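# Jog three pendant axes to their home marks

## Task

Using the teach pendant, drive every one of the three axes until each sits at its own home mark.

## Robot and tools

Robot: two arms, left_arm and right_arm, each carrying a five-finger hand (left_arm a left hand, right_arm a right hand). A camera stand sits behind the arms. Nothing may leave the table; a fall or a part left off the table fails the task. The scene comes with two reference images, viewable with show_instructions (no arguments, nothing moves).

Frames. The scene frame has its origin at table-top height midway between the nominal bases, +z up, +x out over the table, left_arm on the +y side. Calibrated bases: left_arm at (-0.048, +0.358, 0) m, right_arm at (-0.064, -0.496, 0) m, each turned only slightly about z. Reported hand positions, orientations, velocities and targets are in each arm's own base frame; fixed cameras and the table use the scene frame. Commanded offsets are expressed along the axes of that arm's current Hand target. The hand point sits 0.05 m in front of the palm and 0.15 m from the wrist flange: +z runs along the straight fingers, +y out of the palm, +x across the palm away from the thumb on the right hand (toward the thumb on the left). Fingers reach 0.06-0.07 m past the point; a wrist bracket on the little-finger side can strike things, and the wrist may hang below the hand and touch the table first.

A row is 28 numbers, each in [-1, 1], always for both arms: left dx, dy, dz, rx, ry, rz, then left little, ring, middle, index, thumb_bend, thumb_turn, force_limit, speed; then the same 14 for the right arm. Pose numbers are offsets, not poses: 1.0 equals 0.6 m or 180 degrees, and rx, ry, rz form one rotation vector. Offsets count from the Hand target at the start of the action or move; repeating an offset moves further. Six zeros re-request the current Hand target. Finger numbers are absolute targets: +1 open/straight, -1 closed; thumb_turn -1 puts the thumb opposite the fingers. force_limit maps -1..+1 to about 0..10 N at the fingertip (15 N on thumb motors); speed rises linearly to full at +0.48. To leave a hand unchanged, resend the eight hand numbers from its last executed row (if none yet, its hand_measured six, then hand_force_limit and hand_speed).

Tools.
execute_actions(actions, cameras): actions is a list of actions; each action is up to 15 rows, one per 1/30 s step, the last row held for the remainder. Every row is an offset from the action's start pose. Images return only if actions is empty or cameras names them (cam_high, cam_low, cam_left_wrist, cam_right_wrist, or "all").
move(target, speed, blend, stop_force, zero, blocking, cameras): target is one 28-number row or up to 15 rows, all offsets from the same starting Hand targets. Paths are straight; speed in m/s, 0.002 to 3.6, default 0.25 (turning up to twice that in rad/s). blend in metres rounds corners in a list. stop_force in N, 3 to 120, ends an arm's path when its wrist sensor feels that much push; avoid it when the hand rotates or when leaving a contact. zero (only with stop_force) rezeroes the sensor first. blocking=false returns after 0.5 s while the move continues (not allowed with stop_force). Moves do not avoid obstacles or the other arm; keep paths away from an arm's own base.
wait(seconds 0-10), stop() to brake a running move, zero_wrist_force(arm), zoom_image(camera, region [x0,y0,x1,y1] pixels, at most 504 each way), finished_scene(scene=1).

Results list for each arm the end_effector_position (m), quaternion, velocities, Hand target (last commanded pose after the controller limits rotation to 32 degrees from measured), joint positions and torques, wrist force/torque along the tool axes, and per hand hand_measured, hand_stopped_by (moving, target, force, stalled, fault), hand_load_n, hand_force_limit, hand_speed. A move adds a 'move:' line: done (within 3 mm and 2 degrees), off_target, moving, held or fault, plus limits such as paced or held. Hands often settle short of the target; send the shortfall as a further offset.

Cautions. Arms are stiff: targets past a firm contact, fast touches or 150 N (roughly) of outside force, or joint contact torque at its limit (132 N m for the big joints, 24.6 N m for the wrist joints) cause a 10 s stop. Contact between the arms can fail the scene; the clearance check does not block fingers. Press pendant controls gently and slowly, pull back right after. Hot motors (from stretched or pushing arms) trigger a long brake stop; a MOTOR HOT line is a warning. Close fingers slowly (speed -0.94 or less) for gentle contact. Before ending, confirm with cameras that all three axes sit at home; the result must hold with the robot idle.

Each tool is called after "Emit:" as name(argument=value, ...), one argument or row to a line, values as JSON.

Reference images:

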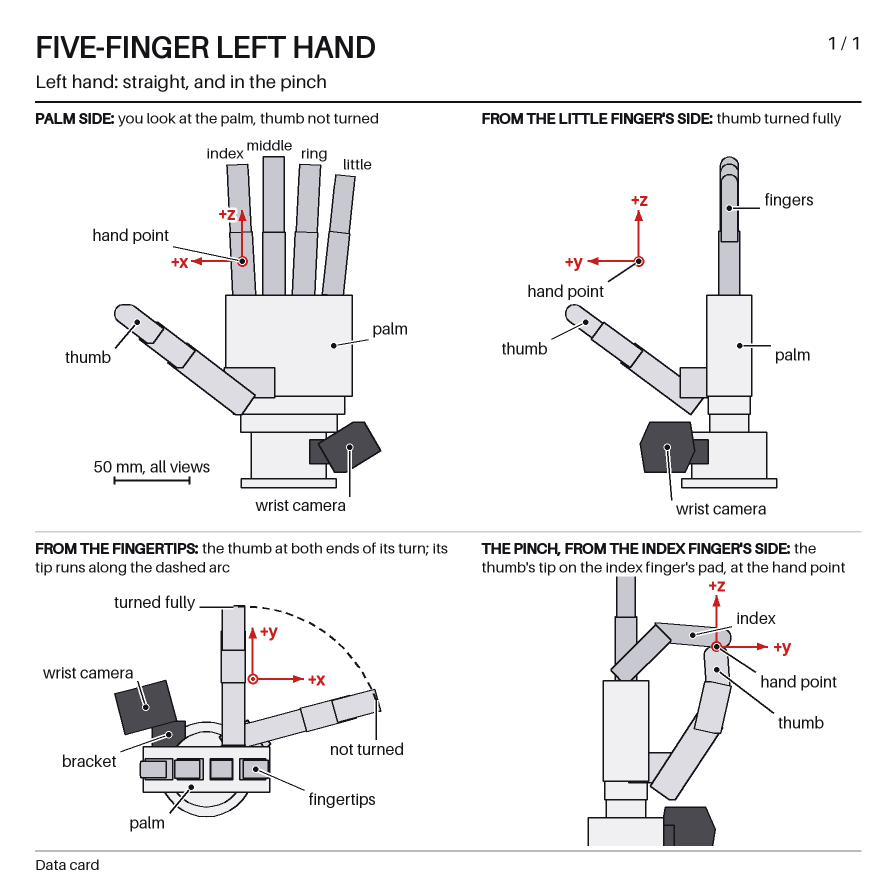

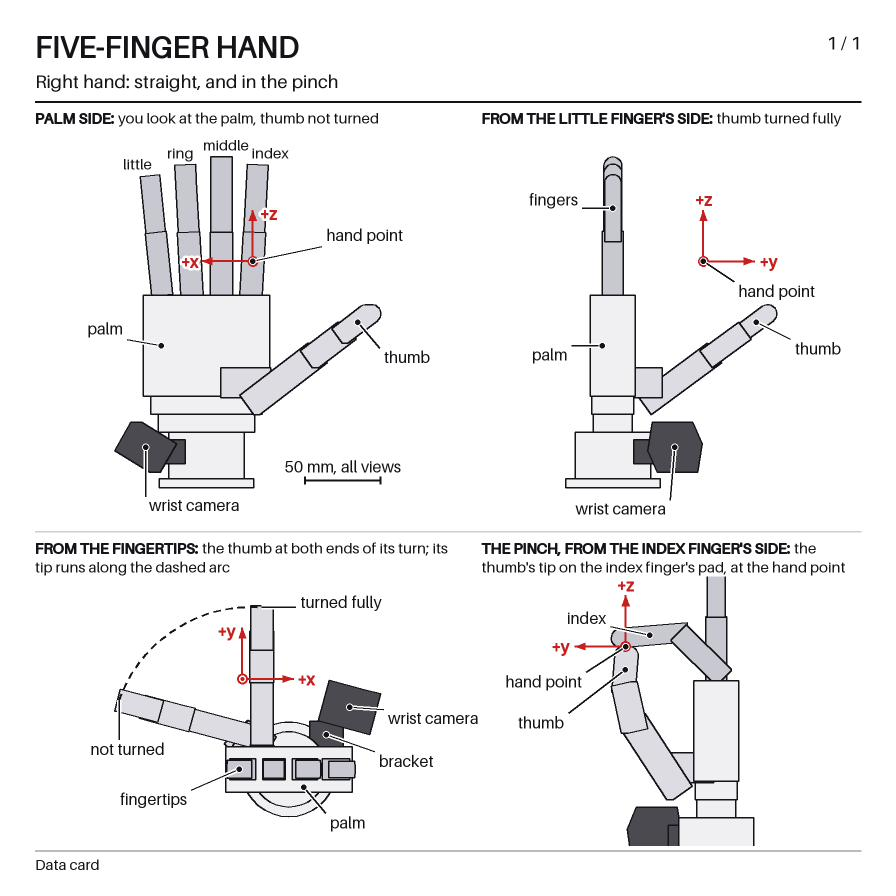

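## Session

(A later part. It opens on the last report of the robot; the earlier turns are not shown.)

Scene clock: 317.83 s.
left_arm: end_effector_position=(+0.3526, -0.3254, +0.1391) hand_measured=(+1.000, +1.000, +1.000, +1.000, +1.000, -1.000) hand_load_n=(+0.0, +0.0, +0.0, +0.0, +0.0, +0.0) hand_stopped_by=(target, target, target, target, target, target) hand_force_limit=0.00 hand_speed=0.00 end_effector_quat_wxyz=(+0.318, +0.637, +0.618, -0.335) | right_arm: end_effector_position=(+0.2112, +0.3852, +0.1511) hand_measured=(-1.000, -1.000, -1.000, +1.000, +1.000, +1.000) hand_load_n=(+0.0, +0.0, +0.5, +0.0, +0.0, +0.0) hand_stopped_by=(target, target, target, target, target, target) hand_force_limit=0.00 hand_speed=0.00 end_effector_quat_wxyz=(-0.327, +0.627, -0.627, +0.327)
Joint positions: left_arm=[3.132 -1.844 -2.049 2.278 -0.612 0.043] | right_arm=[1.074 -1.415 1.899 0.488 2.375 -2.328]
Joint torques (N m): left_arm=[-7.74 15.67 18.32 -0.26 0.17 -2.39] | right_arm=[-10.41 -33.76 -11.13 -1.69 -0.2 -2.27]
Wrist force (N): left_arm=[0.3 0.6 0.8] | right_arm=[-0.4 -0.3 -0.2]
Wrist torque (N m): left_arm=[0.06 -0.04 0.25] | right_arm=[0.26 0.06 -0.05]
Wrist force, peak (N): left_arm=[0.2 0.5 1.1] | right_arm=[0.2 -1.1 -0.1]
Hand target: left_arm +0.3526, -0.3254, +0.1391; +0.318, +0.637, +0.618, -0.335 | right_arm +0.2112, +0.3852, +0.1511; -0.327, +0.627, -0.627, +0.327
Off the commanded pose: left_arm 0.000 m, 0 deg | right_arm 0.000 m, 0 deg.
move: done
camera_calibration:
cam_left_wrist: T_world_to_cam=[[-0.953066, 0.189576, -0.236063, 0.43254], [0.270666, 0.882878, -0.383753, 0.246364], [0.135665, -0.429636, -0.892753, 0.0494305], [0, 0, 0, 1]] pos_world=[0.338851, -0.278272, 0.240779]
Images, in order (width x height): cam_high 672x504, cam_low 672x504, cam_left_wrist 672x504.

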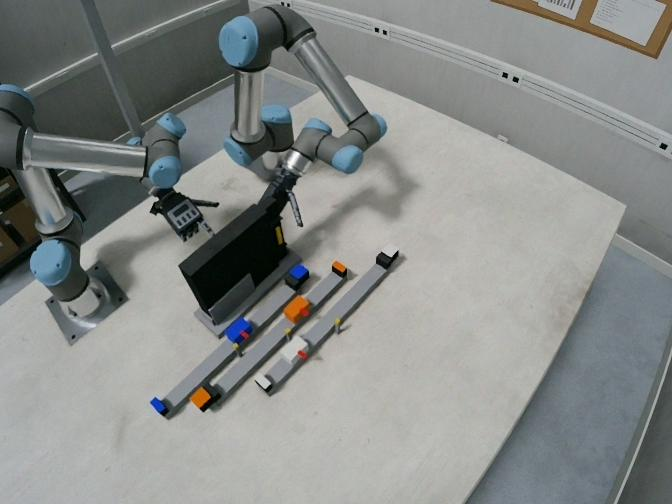

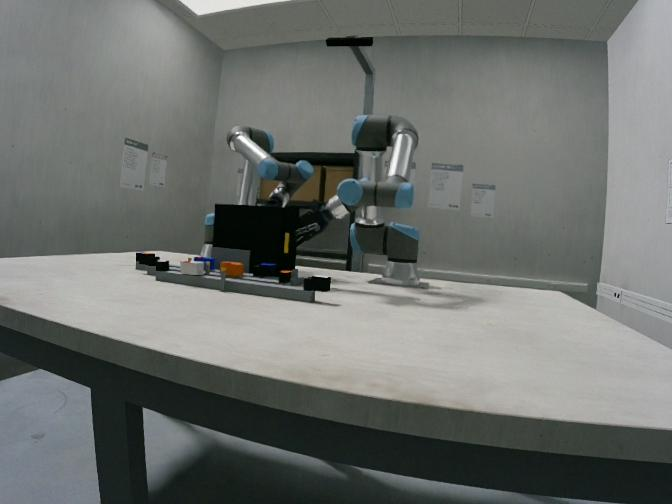

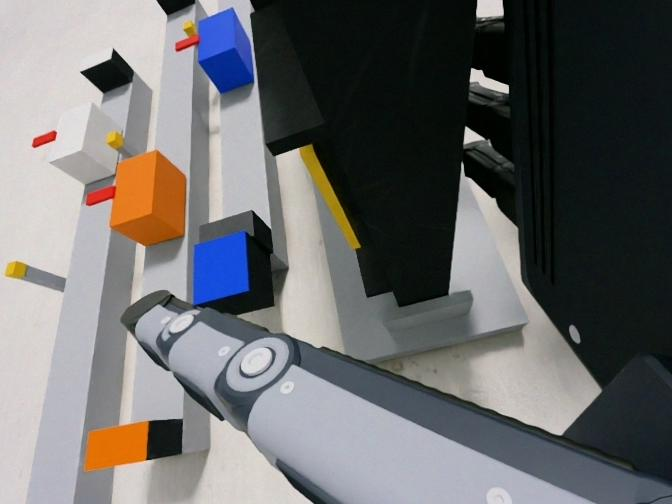

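Emit:
move(
  target=[0,0,0.05,0,0,0,1,1,1,1,1,-1,0,0, 0,0,0,0,0,0,-1,-1,-1,1,1,1,0,0],
  speed=0.1,
  stop_force=6,
  cameras=["cam_low","cam_left_wrist","cam_high","cam_right_wrist"],
)

Emit:
zoom_image(
  camera="cam_high",
  region=[210, 150, 330, 280],
)

Emit:
zoom_image(
  camera="cam_low",
  region=[240, 170, 370, 290],
)

Scene clock: 322.60 s.
left_arm: end_effector_position=(+0.3516, -0.3499, +0.1219) hand_measured=(+1.000, +1.000, +1.000, +1.000, +1.000, -1.000) hand_load_n=(+0.0, +0.0, +0.0, +0.0, +0.0, +0.5) hand_stopped_by=(target, target, target, target, target, target) hand_force_limit=0.00 hand_speed=0.00 end_effector_quat_wxyz=(+0.318, +0.637, +0.618, -0.335) | right_arm: end_effector_position=(+0.2112, +0.3852, +0.1511) hand_measured=(-1.000, -1.000, -1.000, +1.000, +1.000, +1.000) hand_load_n=(+0.0, +0.0, +0.0, +0.0, +0.0, +0.0) hand_stopped_by=(target, target, target, target, target, target) hand_force_limit=0.00 hand_speed=0.00 end_effector_quat_wxyz=(-0.327, +0.627, -0.627, +0.327)
Joint positions: left_arm=[3.052 -1.875 -2.025 2.4 -0.613 -0.097] | right_arm=[1.074 -1.415 1.899 0.488 2.375 -2.328]
Joint torques (N m): left_arm=[-7.04 10.76 17.26 -0.13 -0.04 -2.43] | right_arm=[-11.31 -32.58 -10.52 -1.54 -0.22 -2.17]
Wrist force (N): left_arm=[0.0 0.4 0.4] | right_arm=[0.1 -0.8 0.0]
Wrist torque (N m): left_arm=[0.05 0.00 0.24] | right_arm=[0.19 -0.03 -0.03]
Wrist force, peak (N): left_arm=[0.2 0.7 0.9] | right_arm=[-0.6 -1.0 -0.1]
Hand target: left_arm +0.3516, -0.3499, +0.1219; +0.318, +0.637, +0.618, -0.335 | right_arm +0.2112, +0.3852, +0.1511; -0.327, +0.627, -0.627, +0.327
Off the commanded pose: left_arm 0.000 m, 0 deg | right_arm 0.000 m, 0 deg.
move: done
camera_calibration:
cam_left_wrist: T_world_to_cam=[[-0.953066, 0.189576, -0.236063, 0.43219], [0.270666, 0.882878, -0.383753, 0.261753], [0.135665, -0.429636, -0.892753, 0.0236418], [0, 0, 0, 1]] pos_world=[0.337851, -0.302872, 0.223579]
cam_right_wrist: T_world_to_cam=[[-0.551167, -0.252387, -0.795309, 0.33473], [-0.547869, 0.828369, 0.116807, -0.225889], [0.629329, 0.500105, -0.594845, -0.116263], [0, 0, 0, 1]] pos_world=[0.133902, 0.329745, 0.223441]

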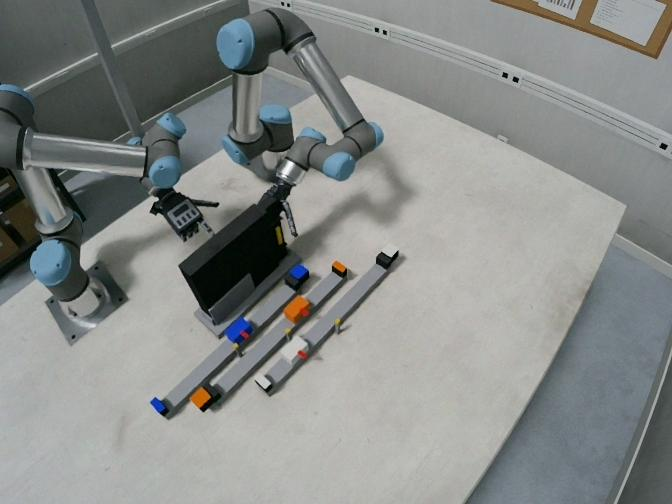

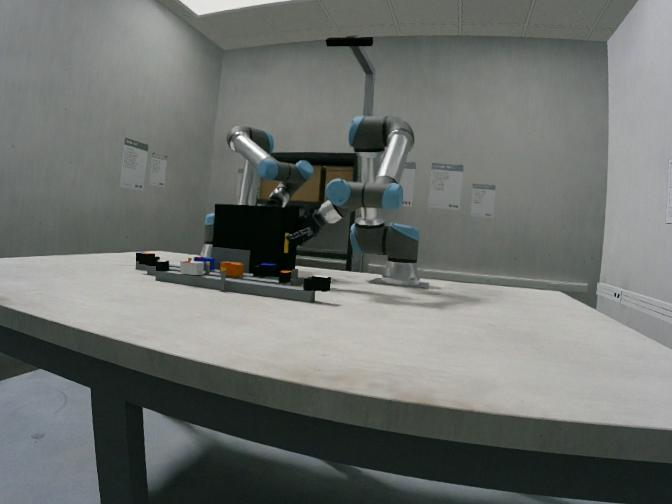

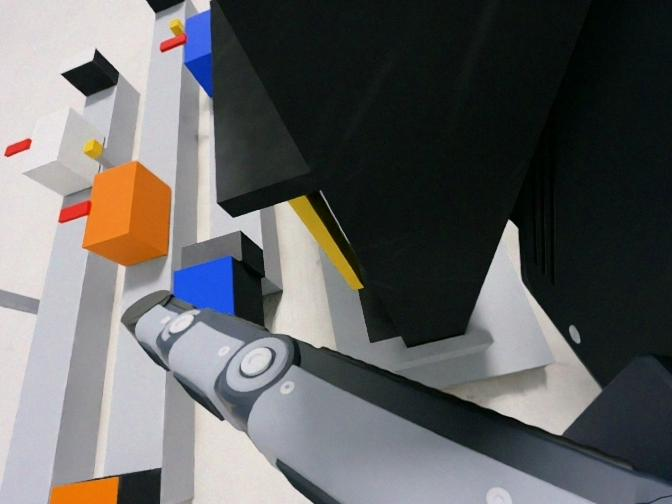

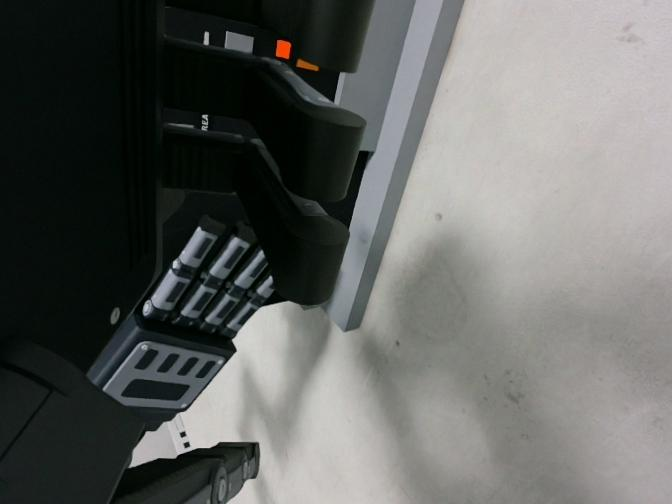

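Scaled by 3.877.

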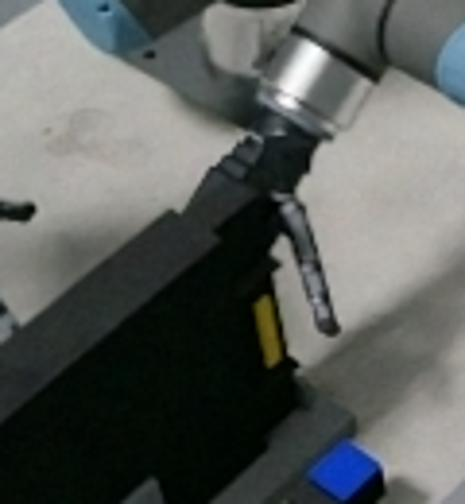

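Scaled by 3.877.

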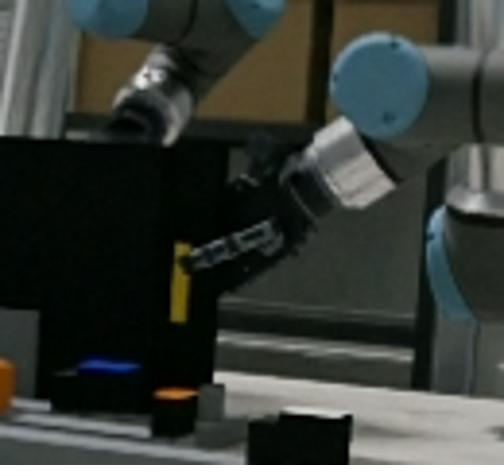

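Emit:
move(
  target=[0,0,0,0,0,0,0.65,0.65,0.65,0.65,0.55,-1,-0.8,-0.9, 0,0,0,0,0,0,-1,-1,-1,1,1,1,0,0],
  cameras=["cam_high","cam_left_wrist","cam_right_wrist"],
)

Scene clock: 332.33 s.
left_arm: end_effector_position=(+0.3516, -0.3499, +0.1219) hand_measured=(+0.844, +0.872, +0.890, +0.890, +0.550, -1.000) hand_load_n=(+2.5, +0.5, +0.0, +0.0, +0.0, +0.0) hand_stopped_by=(force, force, force, force, target, target) hand_force_limit=-0.80 hand_speed=-0.90 end_effector_quat_wxyz=(+0.318, +0.637, +0.618, -0.335) | right_arm: end_effector_position=(+0.2112, +0.3852, +0.1511) hand_measured=(-1.000, -1.000, -1.000, +1.000, +1.000, +1.000) hand_load_n=(+0.0, +0.0, +0.0, +0.0, +0.0, +0.0) hand_stopped_by=(target, target, target, target, target, target) hand_force_limit=0.00 hand_speed=0.00 end_effector_quat_wxyz=(-0.327, +0.627, -0.627, +0.327)
Joint positions: left_arm=[3.052 -1.875 -2.025 2.4 -0.613 -0.097] | right_arm=[1.074 -1.415 1.899 0.488 2.375 -2.328]
Joint torques (N m): left_arm=[3.12 19.28 14.94 -2.13 2.32 0.02] | right_arm=[-11.97 -33.6 -11.2 -1.5 -0.14 -2.24]
Wrist force (N): left_arm=[0.8 -1.3 0.9] | right_arm=[-0.3 -0.8 -0.2]
Wrist torque (N m): left_arm=[0.11 0.10 0.38] | right_arm=[0.19 0.05 -0.07]
Wrist force, peak (N): left_arm=[0.5 -3.1 2.1] | right_arm=[-0.5 -0.9 -0.5]
Hand target: left_arm +0.3516, -0.3499, +0.1219; +0.318, +0.637, +0.618, -0.335 | right_arm +0.2112, +0.3852, +0.1511; -0.327, +0.627, -0.627, +0.327
Off the commanded pose: left_arm 0.000 m, 0 deg | right_arm 0.000 m, 0 deg.
move: done
camera_calibration:
cam_left_wrist: T_world_to_cam=[[-0.953066, 0.189576, -0.236063, 0.43219], [0.270666, 0.882878, -0.383753, 0.261753], [0.135665, -0.429636, -0.892753, 0.0236418], [0, 0, 0, 1]] pos_world=[0.337851, -0.302872, 0.223579]
cam_right_wrist: T_world_to_cam=[[-0.551167, -0.252387, -0.795309, 0.33473], [-0.547869, 0.828369, 0.116807, -0.225889], [0.629329, 0.500105, -0.594845, -0.116263], [0, 0, 0, 1]] pos_world=[0.133902, 0.329745, 0.223441]
Images, in order (width x height): cam_high 672x504, cam_left_wrist 672x504, cam_right_wrist 672x504.

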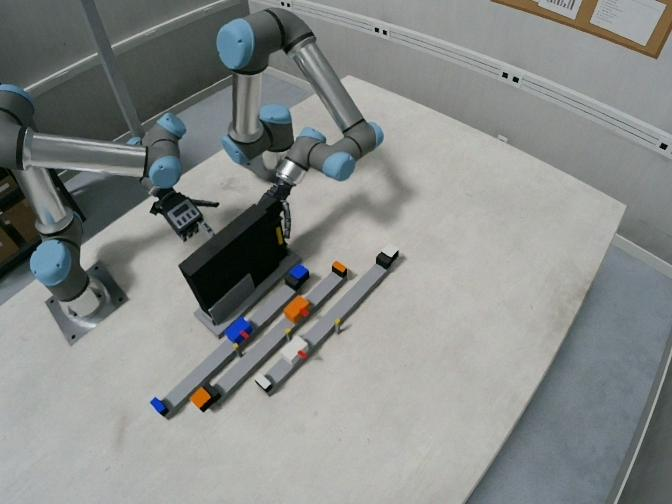

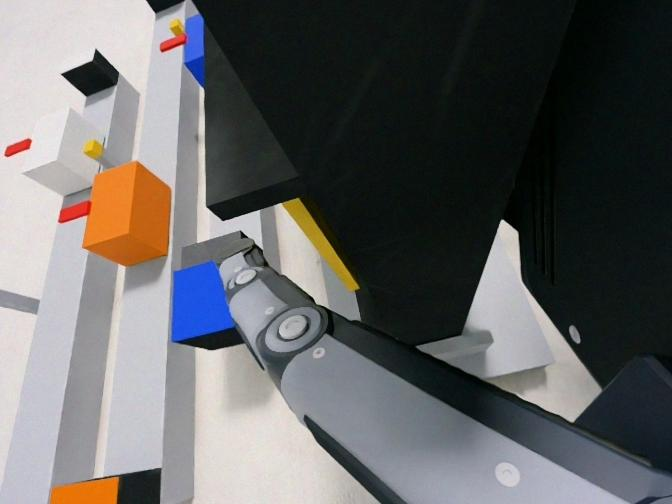

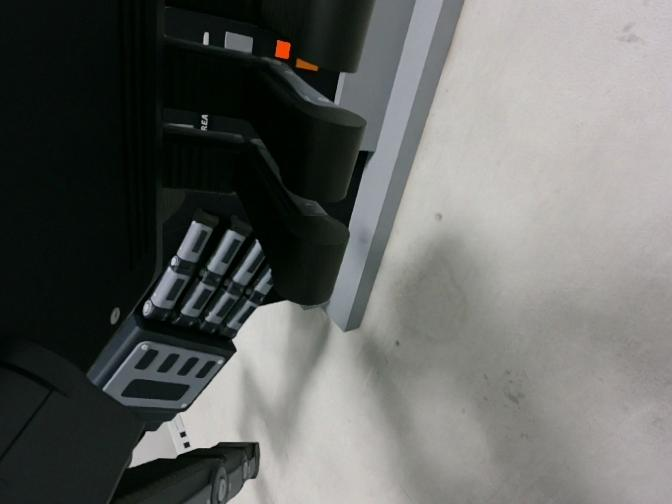

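Emit:
move(
  target=[0,0,0,0,0,0,0.65,0.65,0.65,0.65,0.55,-1,-0.8,-0.9, 0,-0.0526,0.0751,0,0,0,-1,-1,-1,1,1,1,0,0],
  speed=0.025,
  stop_force=5,
  cameras=["cam_high","cam_left_wrist","cam_right_wrist"],
)

Scene clock: 346.03 s.
left_arm: end_effector_position=(+0.3516, -0.3499, +0.1219) hand_measured=(+0.844, +0.872, +0.890, +0.890, +0.550, -1.000) hand_load_n=(+1.0, +0.0, +0.0, +0.0, +0.0, +0.5) hand_stopped_by=(force, force, force, force, target, target) hand_force_limit=-0.80 hand_speed=-0.90 end_effector_quat_wxyz=(+0.318, +0.637, +0.618, -0.335) | right_arm: end_effector_position=(+0.2523, +0.3852, +0.1512) hand_measured=(-1.000, -1.000, -1.000, +1.000, +1.000, +1.000) hand_load_n=(+0.0, +0.0, +0.0, +0.0, +0.0, +0.0) hand_stopped_by=(target, target, target, target, target, target) hand_force_limit=0.00 hand_speed=0.00 end_effector_quat_wxyz=(-0.327, +0.627, -0.627, +0.327)
Joint positions: left_arm=[3.052 -1.875 -2.025 2.4 -0.613 -0.097] | right_arm=[0.969 -1.417 1.882 0.425 2.312 -2.446]
Joint torques (N m): left_arm=[2.54 33.54 8.91 -3.83 2.47 2.28] | right_arm=[8.38 -31.68 -11.32 3.8 2.68 2.38]
Wrist force (N): left_arm=[0.7 -0.4 0.8] | right_arm=[0.1 -0.3 -4.1]
Wrist torque (N m): left_arm=[0.06 0.02 0.32] | right_arm=[0.53 -0.05 -0.13]
Wrist force, peak (N): left_arm=[1.2 -1.6 1.5] | right_arm=[1.0 2.6 -25.9]
Hand target: left_arm +0.3516, -0.3499, +0.1219; +0.318, +0.637, +0.618, -0.335 | right_arm +0.2523, +0.3852, +0.1512; -0.327, +0.627, -0.627, +0.327 (not the last commanded pose)
Off the commanded pose: left_arm 0.000 m, 0 deg | right_arm 0.014 m, 0 deg.
move: contact (right_arm)
camera_calibration:
cam_left_wrist: T_world_to_cam=[[-0.953066, 0.189576, -0.236063, 0.43219], [0.270666, 0.882878, -0.383753, 0.261753], [0.135665, -0.429636, -0.892753, 0.0236418], [0, 0, 0, 1]] pos_world=[0.337851, -0.302872, 0.223579]
cam_right_wrist: T_world_to_cam=[[-0.551179, -0.252325, -0.79532, 0.357502], [-0.547751, 0.828453, 0.11677, -0.203369], [0.629421, 0.499998, -0.594837, -0.142115], [0, 0, 0, 1]] pos_world=[0.175102, 0.329745, 0.223541]
Images, in order (width x height): cam_high 672x504, cam_left_wrist 672x504, cam_right_wrist 672x504.

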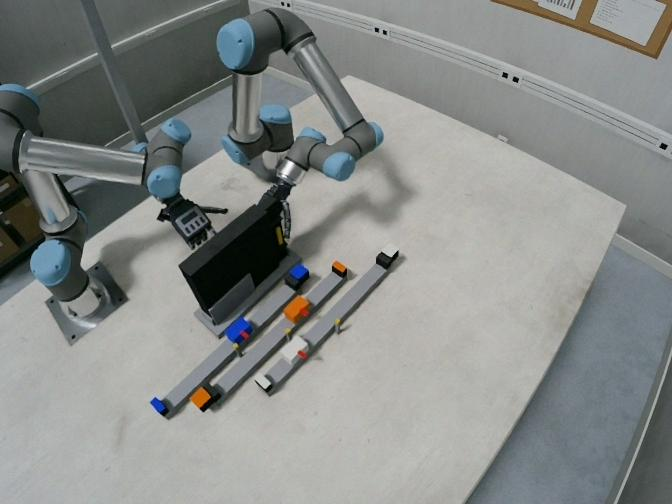

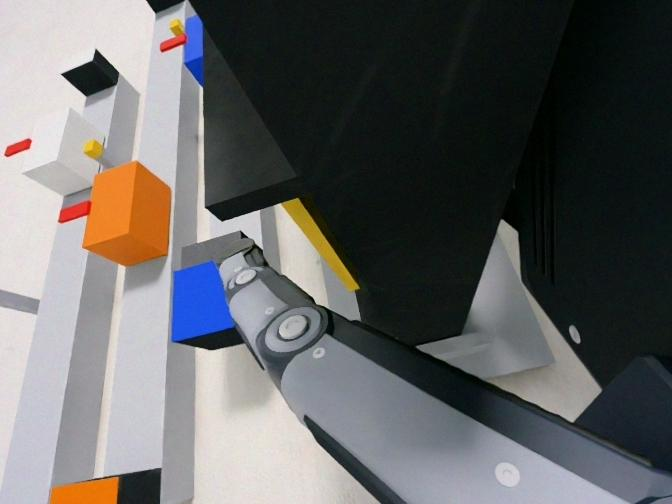

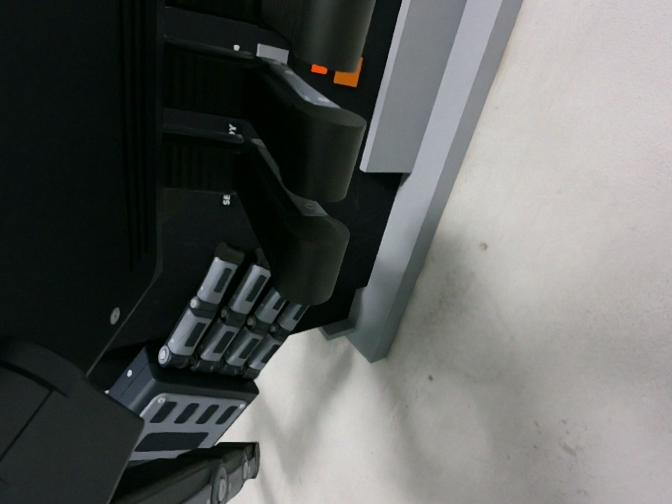

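Emit:
move(
  target=[
    [0,0,0,0,0,0,0.65,0.65,0.65,0.65,0.55,-1,-0.8,-0.9, 0,0.0383,-0.0546,0,0,0,-1,-1,-1,1,1,1,0,0],
    [0,0,0,0,0,0,0.65,0.65,0.65,0.65,0.55,-1,-0.8,-0.9, 0.0917,-0.092,-0.1763,0,0.1365,0.0957,-1,-1,-1,1,1,1,0,0],
  ],
  speed=0.3,
  blend=[0.01,0],
  cameras=["cam_right_wrist"],
)

Emit:
zoom_image(
  camera="cam_right_wrist",
  region=[230, 60, 600, 340],
)

Scene clock: 359.93 s.
left_arm: end_effector_position=(+0.3516, -0.3499, +0.1219) hand_measured=(+0.844, +0.872, +0.890, +0.890, +0.550, -1.000) hand_load_n=(+3.0, +1.5, +0.0, +0.0, +0.0, +0.5) hand_stopped_by=(force, force, force, force, target, target) hand_force_limit=-0.80 hand_speed=-0.90 end_effector_quat_wxyz=(+0.318, +0.637, +0.618, -0.335) | right_arm: end_effector_position=(+0.1973, +0.3302, +0.2570) hand_measured=(-1.000, -1.000, -1.000, +1.000, +1.000, +1.000) hand_load_n=(+0.0, +0.0, +0.0, +0.0, +0.0, +0.0) hand_stopped_by=(target, target, target, target, target, target) hand_force_limit=0.00 hand_speed=0.00 end_effector_quat_wxyz=(+0.231, -0.443, +0.768, -0.400)
Joint positions: left_arm=[3.052 -1.875 -2.025 2.4 -0.613 -0.097] | right_arm=[1.134 -1.337 1.697 1.333 2.526 -1.419]
Joint torques (N m): left_arm=[3.56 34.78 8.98 -3.69 2.3 2.24] | right_arm=[9.14 -16.63 -23.86 5.4 0.17 2.2]
Wrist force (N): left_arm=[1.9 -2.5 0.9] | right_arm=[0.0 -0.7 -0.4]
Wrist torque (N m): left_arm=[0.15 0.09 0.49] | right_arm=[0.25 0.01 -0.11]
Wrist force, peak (N): left_arm=[2.0 -2.6 1.1] | right_arm=[0.3 -0.5 -4.6]
Hand target: left_arm +0.3516, -0.3499, +0.1219; +0.318, +0.637, +0.618, -0.335 | right_arm +0.1973, +0.3301, +0.2570; +0.231, -0.443, +0.768, -0.400
Off the commanded pose: left_arm 0.000 m, 0 deg | right_arm 0.000 m, 0 deg.
move: done
camera_calibration:
cam_right_wrist: T_world_to_cam=[[-0.603584, 0.0575806, -0.795218, 0.305396], [-0.0602924, 0.991237, 0.117537, -0.350352], [0.795017, 0.118889, -0.594822, 0.0761666], [0, 0, 0, 1]] pos_world=[0.102655, 0.320642, 0.329341]
Images, in order (width x height): cam_right_wrist 672x504.

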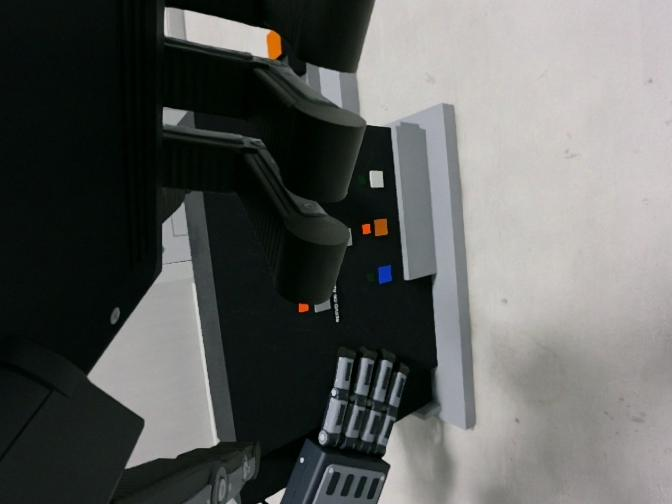

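Scaled by 1.362.

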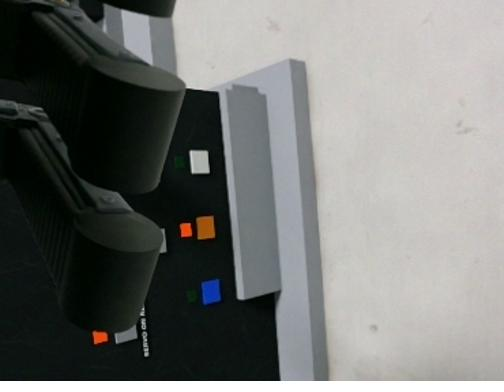

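Emit:
move(
  target=[0,0,0,0,0,0,0.65,0.65,0.65,0.65,0.1,-1,-0.6,-0.9, 0.2462,-0.0958,-0.0463,-0.1853,0.0164,0.363,1,1,1,1,1,1,0,0.4],
  speed=0.4,
  cameras=["cam_right_wrist","cam_left_wrist"],
)

Emit:
zoom_image(
  camera="cam_right_wrist",
  region=[230, 100, 630, 380],
)

Scene clock: 371.63 s.
left_arm: end_effector_position=(+0.3516, -0.3499, +0.1219) hand_measured=(+0.844, +0.872, +0.890, +0.890, +0.230, -1.000) hand_load_n=(+3.0, +1.5, +0.0, +0.0, +3.0, +1.0) hand_stopped_by=(force, force, force, force, force, target) hand_force_limit=-0.60 hand_speed=-0.90 end_effector_quat_wxyz=(+0.318, +0.637, +0.618, -0.335) | right_arm: end_effector_position=(+0.1321, +0.1973, +0.3199) hand_measured=(+1.000, +1.000, +1.000, +1.000, +1.000, +1.000) hand_load_n=(+0.0, +0.0, +0.0, +0.0, +0.0, +0.0) hand_stopped_by=(target, target, target, target, target, target) hand_force_limit=0.00 hand_speed=0.40 end_effector_quat_wxyz=(+0.260, +0.001, +0.966, +0.000)
Joint positions: left_arm=[3.052 -1.875 -2.025 2.4 -0.613 -0.097] | right_arm=[0.432 -2.226 2.052 1.26 1.783 -1.19]
Joint torques (N m): left_arm=[3.64 34.19 9.12 -3.66 2.08 2.09] | right_arm=[-9.25 -3.8 -13.7 4.26 -0.9 -2.33]
Wrist force (N): left_arm=[2.1 -0.1 -0.5] | right_arm=[-0.4 0.3 0.4]
Wrist torque (N m): left_arm=[0.20 0.04 0.45] | right_arm=[0.02 -0.16 0.14]
Wrist force, peak (N): left_arm=[2.0 -2.5 1.2] | right_arm=[-0.6 0.6 0.7]
Hand target: left_arm +0.3516, -0.3499, +0.1219; +0.318, +0.637, +0.618, -0.335 | right_arm +0.1322, +0.1971, +0.3198; +0.259, +0.000, +0.966, +0.001
Off the commanded pose: left_arm 0.000 m, 0 deg | right_arm 0.000 m, 0 deg.
move: done
camera_calibration:
cam_left_wrist: T_world_to_cam=[[-0.953066, 0.189576, -0.236063, 0.43219], [0.270666, 0.882878, -0.383753, 0.261753], [0.135665, -0.429636, -0.892753, 0.0236418], [0, 0, 0, 1]] pos_world=[0.337851, -0.302872, 0.223579]
cam_right_wrist: T_world_to_cam=[[-0.215043, 0.967837, -0.130572, -0.119861], [0.458265, 0.218068, 0.861649, -0.384018], [0.862409, 0.125455, -0.49042, 0.137571], [0, 0, 0, 1]] pos_world=[0.0315644, 0.182489, 0.382706]
Images, in order (width x height): cam_left_wrist 672x504, cam_right_wrist 672x504.

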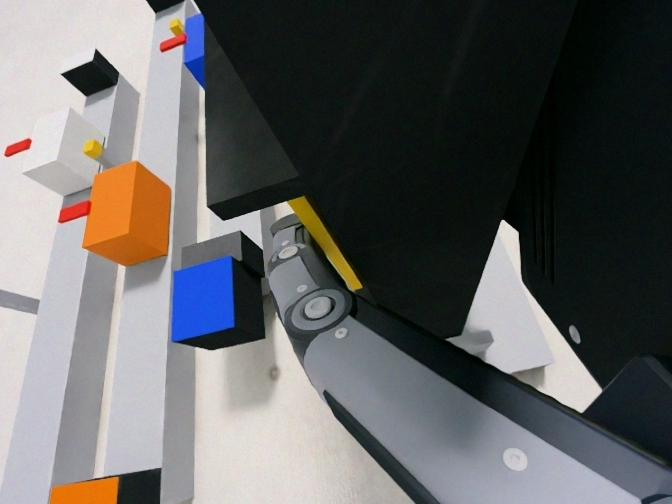

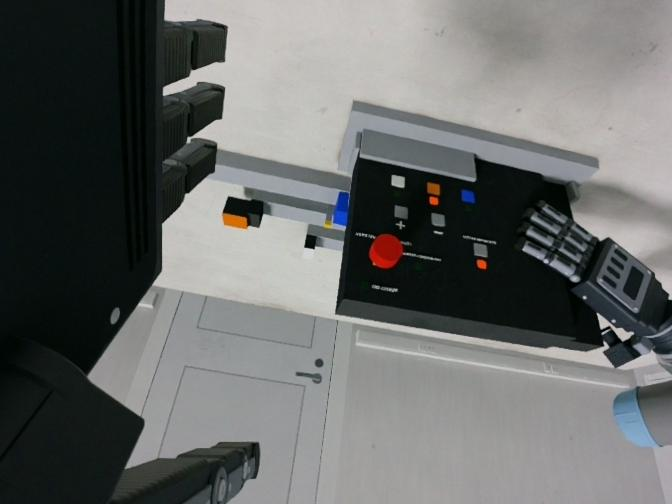

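Scaled by 1.260.

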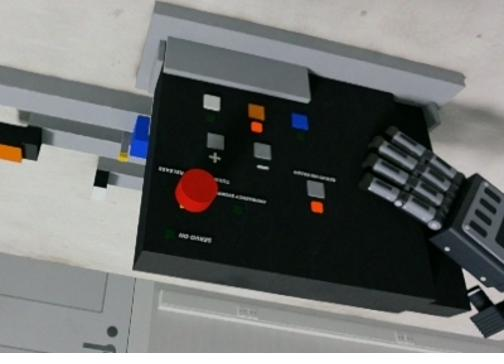

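Emit:
move(
  target=[0,0,0,0,0,0,0.65,0.65,0.65,0.65,0.0,-1,-0.33,-0.92, 0,0,0,0,0,0,1,1,1,1,1,1,0,0.4],
  cameras=["cam_right_wrist","cam_left_wrist"],
)

Emit:
zoom_image(
  camera="cam_right_wrist",
  region=[330, 160, 530, 310],
)

Scene clock: 375.27 s.
left_arm: end_effector_position=(+0.3516, -0.3499, +0.1219) hand_measured=(+0.844, +0.872, +0.890, +0.890, +0.180, -1.000) hand_load_n=(+3.5, +2.0, +0.0, +0.0, +5.0, +1.5) hand_stopped_by=(force, force, force, force, force, target) hand_force_limit=-0.33 hand_speed=-0.92 end_effector_quat_wxyz=(+0.318, +0.637, +0.618, -0.335) | right_arm: end_effector_position=(+0.1321, +0.1973, +0.3199) hand_measured=(+1.000, +1.000, +1.000, +1.000, +1.000, +1.000) hand_load_n=(+0.0, +0.0, +0.0, +0.0, +0.0, +0.0) hand_stopped_by=(target, target, target, target, target, target) hand_force_limit=0.00 hand_speed=0.40 end_effector_quat_wxyz=(+0.260, +0.001, +0.966, +0.000)
Joint positions: left_arm=[3.052 -1.875 -2.025 2.4 -0.613 -0.097] | right_arm=[0.432 -2.226 2.052 1.26 1.783 -1.19]
Joint torques (N m): left_arm=[2.99 34.99 8.94 -3.54 1.9 1.97] | right_arm=[-11.34 -3.05 -13.74 4.23 -0.95 -2.3]
Wrist force (N): left_arm=[1.4 1.4 -0.9] | right_arm=[-0.4 0.5 0.3]
Wrist torque (N m): left_arm=[0.23 0.06 0.40] | right_arm=[0.06 -0.15 0.14]
Wrist force, peak (N): left_arm=[1.8 1.3 -1.7] | right_arm=[-0.9 0.1 0.7]
Hand target: left_arm +0.3516, -0.3499, +0.1219; +0.318, +0.637, +0.618, -0.335 | right_arm +0.1321, +0.1973, +0.3199; +0.260, +0.001, +0.966, +0.000
Off the commanded pose: left_arm 0.000 m, 0 deg | right_arm 0.000 m, 0 deg.
move: done
camera_calibration:
cam_left_wrist: T_world_to_cam=[[-0.953066, 0.189576, -0.236063, 0.43219], [0.270666, 0.882878, -0.383753, 0.261753], [0.135665, -0.429636, -0.892753, 0.0236418], [0, 0, 0, 1]] pos_world=[0.337851, -0.302872, 0.223579]
cam_right_wrist: T_world_to_cam=[[-0.215127, 0.967824, -0.130525, -0.119874], [0.458246, 0.218065, 0.86166, -0.384021], [0.862398, 0.125554, -0.490414, 0.137551], [0, 0, 0, 1]] pos_world=[0.0315646, 0.182489, 0.382705]
Images, in order (width x height): cam_left_wrist 672x504, cam_right_wrist 672x504.

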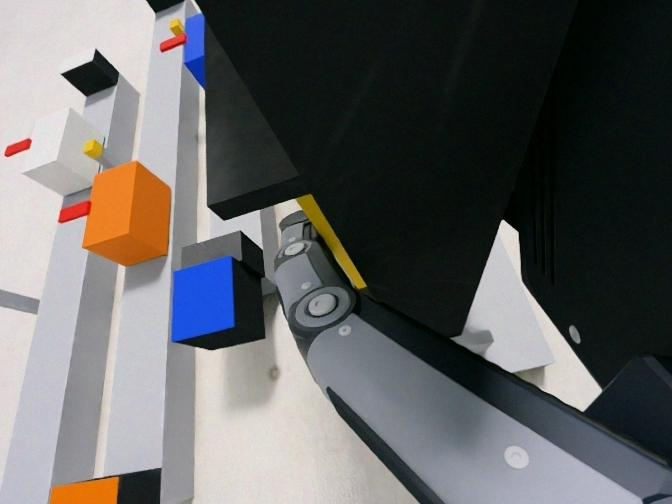

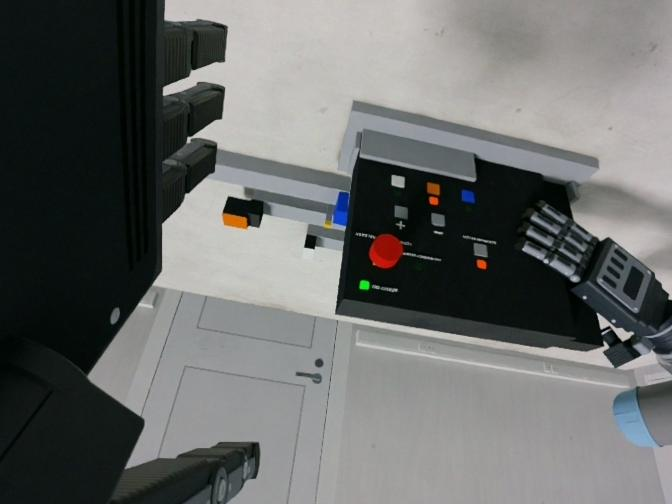

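Scaled by 2.520.

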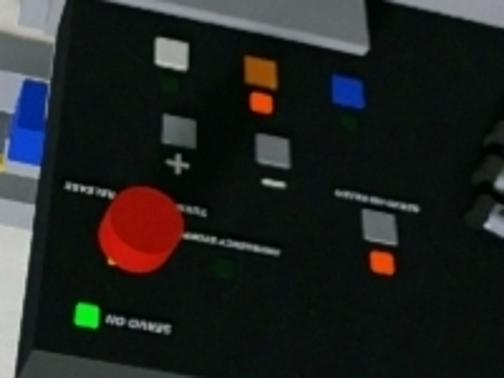

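Emit:
move(
  target=[
    [0,0,0,0,0,0,0.65,0.65,0.65,0.65,0.0,-1,-0.33,-0.92, 0.0822,0.2328,0.3353,0.1088,-0.1088,-0.4914,-1,-1,-1,1,1,1,0,0.4],
    [0,0,0,0,0,0,0.65,0.65,0.65,0.65,0.0,-1,-0.33,-0.92, 0.0086,0.2328,0.3778,0.1088,-0.1088,-0.4914,-1,-1,-1,1,1,1,0,0.4],
  ],
  speed=[0.4,0.1],
  cameras=["cam_high","cam_right_wrist","cam_left_wrist"],
)

Emit:
zoom_image(
  camera="cam_high",
  region=[140, 230, 410, 420],
)

Emit:
zoom_image(
  camera="cam_high",
  region=[220, 290, 360, 400],
)

Scene clock: 397.60 s.
left_arm: end_effector_position=(+0.3516, -0.3499, +0.1219) hand_measured=(+0.844, +0.872, +0.890, +0.890, +0.180, -1.000) hand_load_n=(+3.0, +2.0, +0.0, +0.0, +5.0, +1.5) hand_stopped_by=(force, force, force, force, force, target) hand_force_limit=-0.33 hand_speed=-0.92 end_effector_quat_wxyz=(+0.318, +0.637, +0.618, -0.335) | right_arm: end_effector_position=(+0.2414, +0.3368, +0.1212) hand_measured=(-1.000, -1.000, -1.000, +1.000, +1.000, +1.000) hand_load_n=(+0.0, +0.0, +0.0, +0.0, +0.0, +0.0) hand_stopped_by=(target, target, target, target, target, target) hand_force_limit=0.00 hand_speed=0.40 end_effector_quat_wxyz=(-0.327, +0.626, -0.627, +0.327)
Joint positions: left_arm=[3.052 -1.875 -2.025 2.4 -0.613 -0.097] | right_arm=[0.906 -1.509 2.065 0.292 2.274 -2.509]
Joint torques (N m): left_arm=[3.07 34.81 9.98 -3.41 1.5 2.04] | right_arm=[-11.59 -29.17 -22.49 -2.09 -0.64 -2.12]
Wrist force (N): left_arm=[1.5 1.2 -0.8] | right_arm=[0.1 -0.4 -0.4]
Wrist torque (N m): left_arm=[0.22 0.03 0.41] | right_arm=[0.28 -0.02 -0.01]
Wrist force, peak (N): left_arm=[1.6 1.6 -0.9] | right_arm=[-1.0 0.5 0.2]
Hand target: left_arm +0.3516, -0.3499, +0.1219; +0.318, +0.637, +0.618, -0.335 | right_arm +0.2416, +0.3368, +0.1212; -0.327, +0.627, -0.627, +0.327
Off the commanded pose: left_arm 0.000 m, 0 deg | right_arm 0.000 m, 0 deg.
move: done
camera_calibration:
cam_left_wrist: T_world_to_cam=[[-0.953066, 0.189576, -0.236063, 0.43219], [0.270666, 0.882878, -0.383753, 0.261753], [0.135665, -0.429636, -0.892753, 0.0236418], [0, 0, 0, 1]] pos_world=[0.337851, -0.302872, 0.223579]
cam_right_wrist: T_world_to_cam=[[-0.550967, -0.252278, -0.795482, 0.315375], [-0.546694, 0.829308, 0.115645, -0.166077], [0.630524, 0.498602, -0.59484, -0.128675], [0, 0, 0, 1]] pos_world=[0.164101, 0.281449, 0.193539]
Images, in order (width x height): cam_high 672x504, cam_left_wrist 672x504, cam_right_wrist 672x504.

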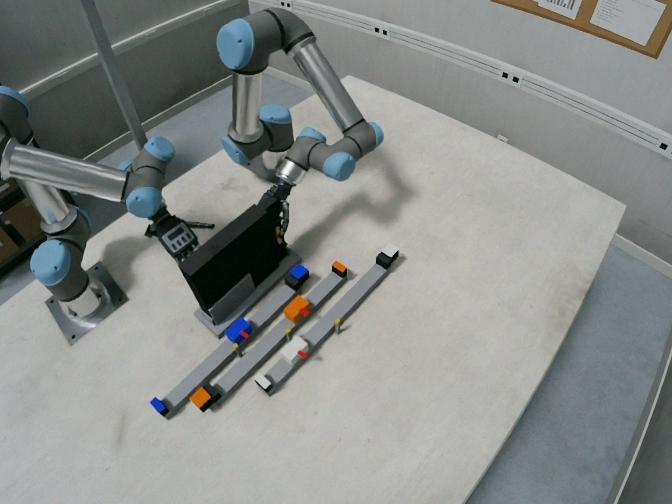

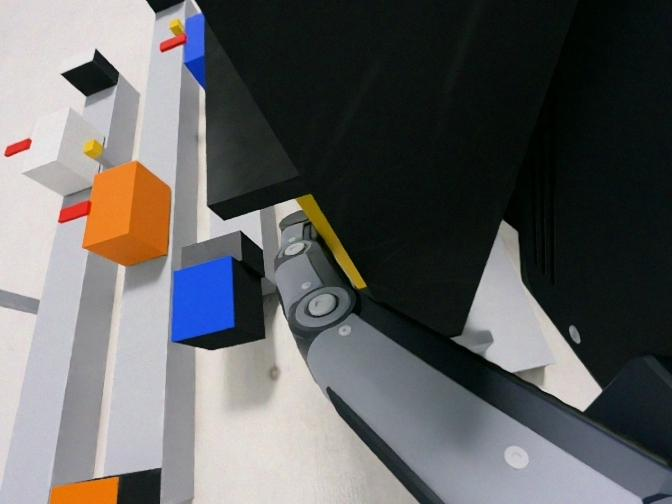

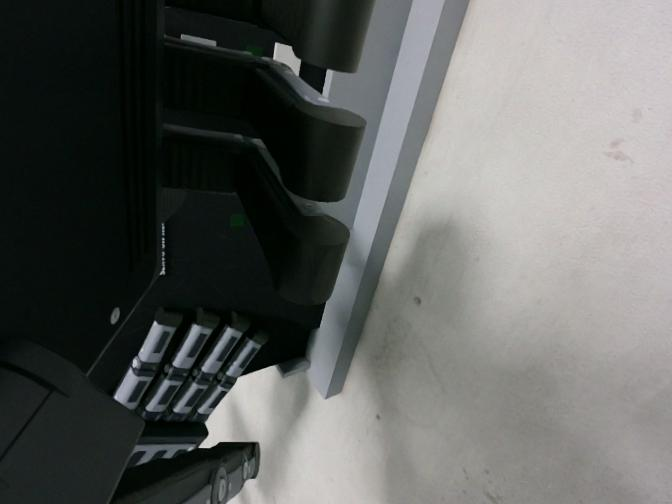

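Scaled by 1.867.

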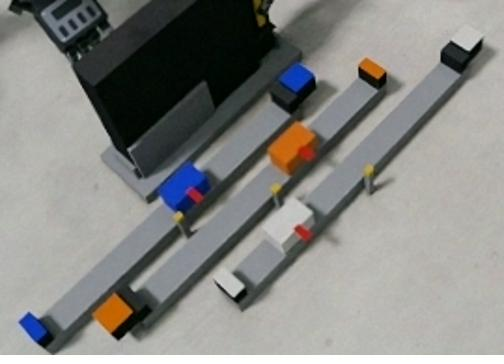

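Scaled by 3.600.

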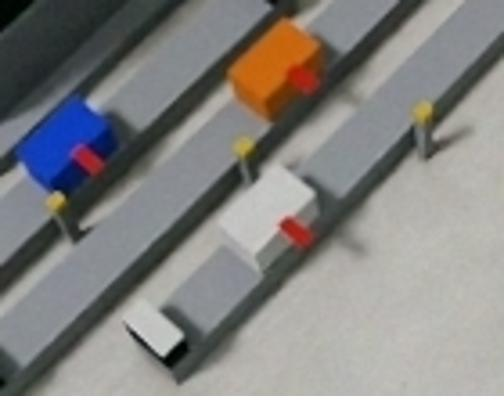

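Emit:
move(
  target=[0,0,0,0,0,0,0.65,0.65,0.65,0.65,0.0,-1,-0.33,-0.92, 0,-0.00765,0.01092,0,0,0,-1,-1,-1,1,1,1,0,0.4],
  speed=0.03,
)

Emit:
execute_actions(
  actions=[
    [[0,0,0,0,0,0,0.65,0.65,0.65,0.65,0.0,-1,-0.33,-0.92,0,-0.00048,0.00068,0,0,0,-1,-1,-1,1,1,1,0,0.4],[0,0,0,0,0,0,0.65,0.65,0.65,0.65,0.0,-1,-0.33,-0.92,0,-0.00096,0.00137,0,0,0,-1,-1,-1,1,1,1,0,0.4],[0,0,0,0,0,0,0.65,0.65,0.65,0.65,0.0,-1,-0.33,-0.92,0,-0.00144,0.00205,0,0,0,-1,-1,-1,1,1,1,0,0.4],[0,0,0,0,0,0,0.65,0.65,0.65,0.65,0.0,-1,-0.33,-0.92,0,-0.00191,0.00273,0,0,0,-1,-1,-1,1,1,1,0,0.4],[0,0,0,0,0,0,0.65,0.65,0.65,0.65,0.0,-1,-0.33,-0.92,0,-0.00239,0.00341,0,0,0,-1,-1,-1,1,1,1,0,0.4],[0,0,0,0,0,0,0.65,0.65,0.65,0.65,0.0,-1,-0.33,-0.92,0,-0.00287,0.0041,0,0,0,-1,-1,-1,1,1,1,0,0.4],[0,0,0,0,0,0,0.65,0.65,0.65,0.65,0.0,-1,-0.33,-0.92,0,-0.00335,0.00478,0,0,0,-1,-1,-1,1,1,1,0,0.4],[0,0,0,0,0,0,0.65,0.65,0.65,0.65,0.0,-1,-0.33,-0.92,0,-0.00383,0.00546,0,0,0,-1,-1,-1,1,1,1,0,0.4]],
    [[0,0,0,0,0,0,0.65,0.65,0.65,0.65,0.0,-1,-0.33,-0.92,0,0.00191,-0.00273,0,0,0,-1,-1,-1,1,1,1,0,0.4],[0,0,0,0,0,0,0.65,0.65,0.65,0.65,0.0,-1,-0.33,-0.92,0,0.00383,-0.00546,0,0,0,-1,-1,-1,1,1,1,0,0.4],[0,0,0,0,0,0,0.65,0.65,0.65,0.65,0.0,-1,-0.33,-0.92,0,0.00574,-0.00819,0,0,0,-1,-1,-1,1,1,1,0,0.4],[0,0,0,0,0,0,0.65,0.65,0.65,0.65,0.0,-1,-0.33,-0.92,0,0.00765,-0.01092,0,0,0,-1,-1,-1,1,1,1,0,0.4]],
  ],
  cameras=["cam_high","cam_left_wrist","cam_right_wrist"],
)

Emit:
zoom_image(
  camera="cam_high",
  region=[220, 290, 360, 400],
)

Scene clock: 431.07 s.
left_arm: end_effector_position=(+0.3516, -0.3499, +0.1219) hand_measured=(+0.844, +0.872, +0.890, +0.890, +0.180, -1.000) hand_load_n=(+3.5, +2.0, +0.0, +0.0, +5.0, +1.5) hand_stopped_by=(force, force, force, force, force, target) hand_force_limit=-0.33 hand_speed=-0.92 end_effector_quat_wxyz=(+0.318, +0.637, +0.618, -0.335) | right_arm: end_effector_position=(+0.2494, +0.3368, +0.1212) hand_measured=(-1.000, -1.000, -1.000, +1.000, +1.000, +1.000) hand_load_n=(+0.0, +0.0, +0.0, +0.0, +0.0, +0.0) hand_stopped_by=(target, target, target, target, target, target) hand_force_limit=0.00 hand_speed=0.40 end_effector_quat_wxyz=(-0.327, +0.627, -0.627, +0.327)
Joint positions: left_arm=[3.052 -1.875 -2.025 2.4 -0.613 -0.097] | right_arm=[0.884 -1.507 2.06 0.282 2.259 -2.53]
Joint torques (N m): left_arm=[3.76 35.27 9.13 -3.32 1.49 2.09] | right_arm=[-11.05 -9.31 -23.1 -1.95 -0.29 -2.36]
Wrist force (N): left_arm=[1.2 1.3 -0.6] | right_arm=[0.0 -0.5 -0.3]
Wrist torque (N m): left_arm=[0.23 0.08 0.40] | right_arm=[0.27 -0.01 -0.03]
Wrist force, peak (N): left_arm=[1.5 1.5 -0.7] | right_arm=[0.1 -1.1 -0.2]
Hand target: left_arm +0.3516, -0.3499, +0.1219; +0.318, +0.637, +0.618, -0.335 | right_arm +0.2496, +0.3368, +0.1212; -0.327, +0.627, -0.627, +0.327
Off the commanded pose: left_arm 0.000 m, 0 deg | right_arm 0.000 m, 0 deg.
move: done

Scene clock: 432.27 s.
left_arm: end_effector_position=(+0.3516, -0.3499, +0.1219) hand_measured=(+0.844, +0.872, +0.890, +0.890, +0.180, -1.000) hand_load_n=(+3.5, +2.0, +0.0, +0.0, +5.0, +1.5) hand_stopped_by=(force, force, force, force, force, target) hand_force_limit=-0.33 hand_speed=-0.92 end_effector_quat_wxyz=(+0.318, +0.637, +0.618, -0.335) | right_arm: end_effector_position=(+0.2457, +0.3368, +0.1212) hand_measured=(-1.000, -1.000, -1.000, +1.000, +1.000, +1.000) hand_load_n=(+0.5, +0.0, +0.0, +0.0, +0.0, -0.5) hand_stopped_by=(target, target, target, target, target, target) hand_force_limit=0.00 hand_speed=0.40 end_effector_quat_wxyz=(-0.327, +0.627, -0.627, +0.327)
Joint positions: left_arm=[3.052 -1.875 -2.025 2.4 -0.613 -0.097] | right_arm=[0.894 -1.508 2.062 0.287 2.266 -2.521]
Joint torques (N m): left_arm=[3.23 34.96 9.26 -3.56 1.55 2.08] | right_arm=[9.32 -29.52 -10.72 3.87 2.47 2.25]
Wrist force (N): left_arm=[1.1 1.4 -0.7] | right_arm=[0.0 -0.7 -0.5]
Wrist torque (N m): left_arm=[0.25 0.08 0.39] | right_arm=[0.25 0.00 -0.13]
Wrist force, peak (N): left_arm=[1.4 1.6 -0.7] | right_arm=[0.2 -1.0 -0.4]
Hand target: left_arm +0.3516, -0.3499, +0.1219; +0.318, +0.637, +0.618, -0.335 | right_arm +0.2456, +0.3368, +0.1212; -0.327, +0.627, -0.627, +0.327
Off the commanded pose: left_arm 0.000 m, 0 deg | right_arm 0.000 m, 0 deg.
camera_calibration:
cam_left_wrist: T_world_to_cam=[[-0.953066, 0.189576, -0.236063, 0.43219], [0.270666, 0.882878, -0.383753, 0.261753], [0.135665, -0.429636, -0.892753, 0.0236418], [0, 0, 0, 1]] pos_world=[0.337851, -0.302872, 0.223579]
cam_right_wrist: T_world_to_cam=[[-0.550981, -0.25222, -0.79549, 0.317676], [-0.546716, 0.829281, 0.115739, -0.163787], [0.630493, 0.498677, -0.594811, -0.131345], [0, 0, 0, 1]] pos_world=[0.168301, 0.281449, 0.19354]
Images, in order (width x height): cam_high 672x504, cam_left_wrist 672x504, cam_right_wrist 672x504.

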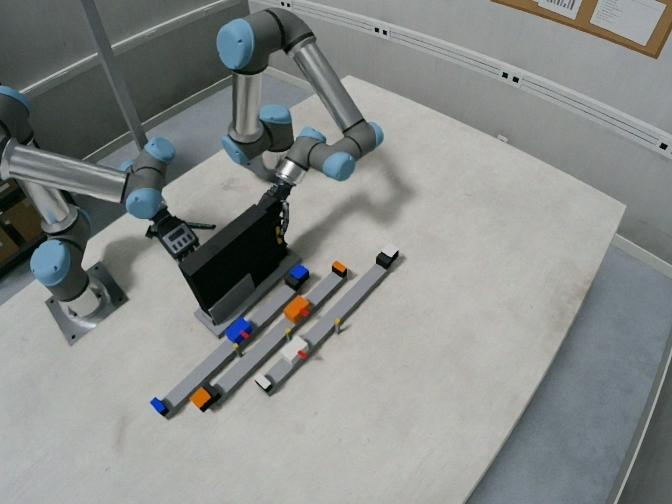

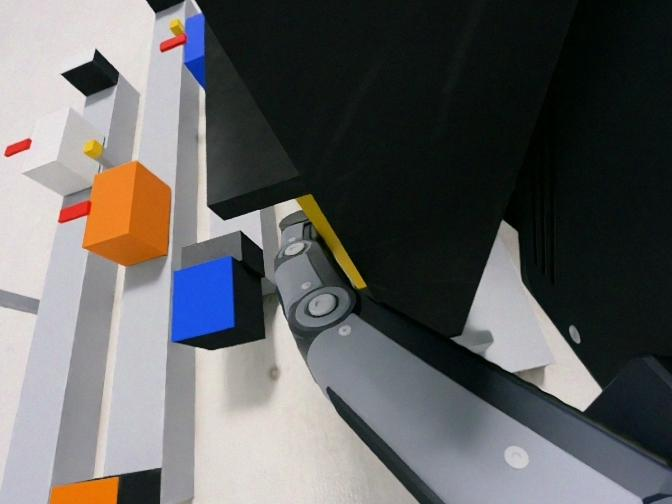

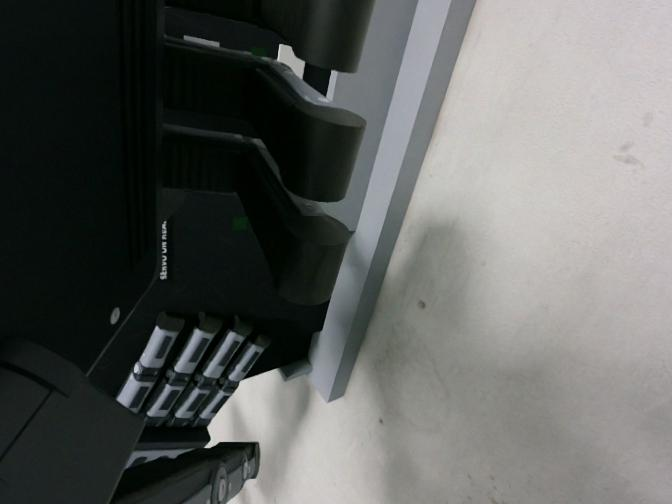

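Scaled by 3.600.

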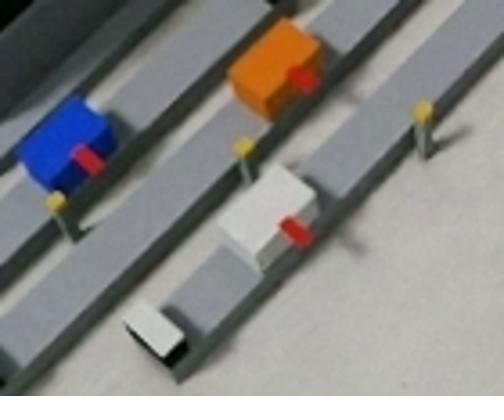

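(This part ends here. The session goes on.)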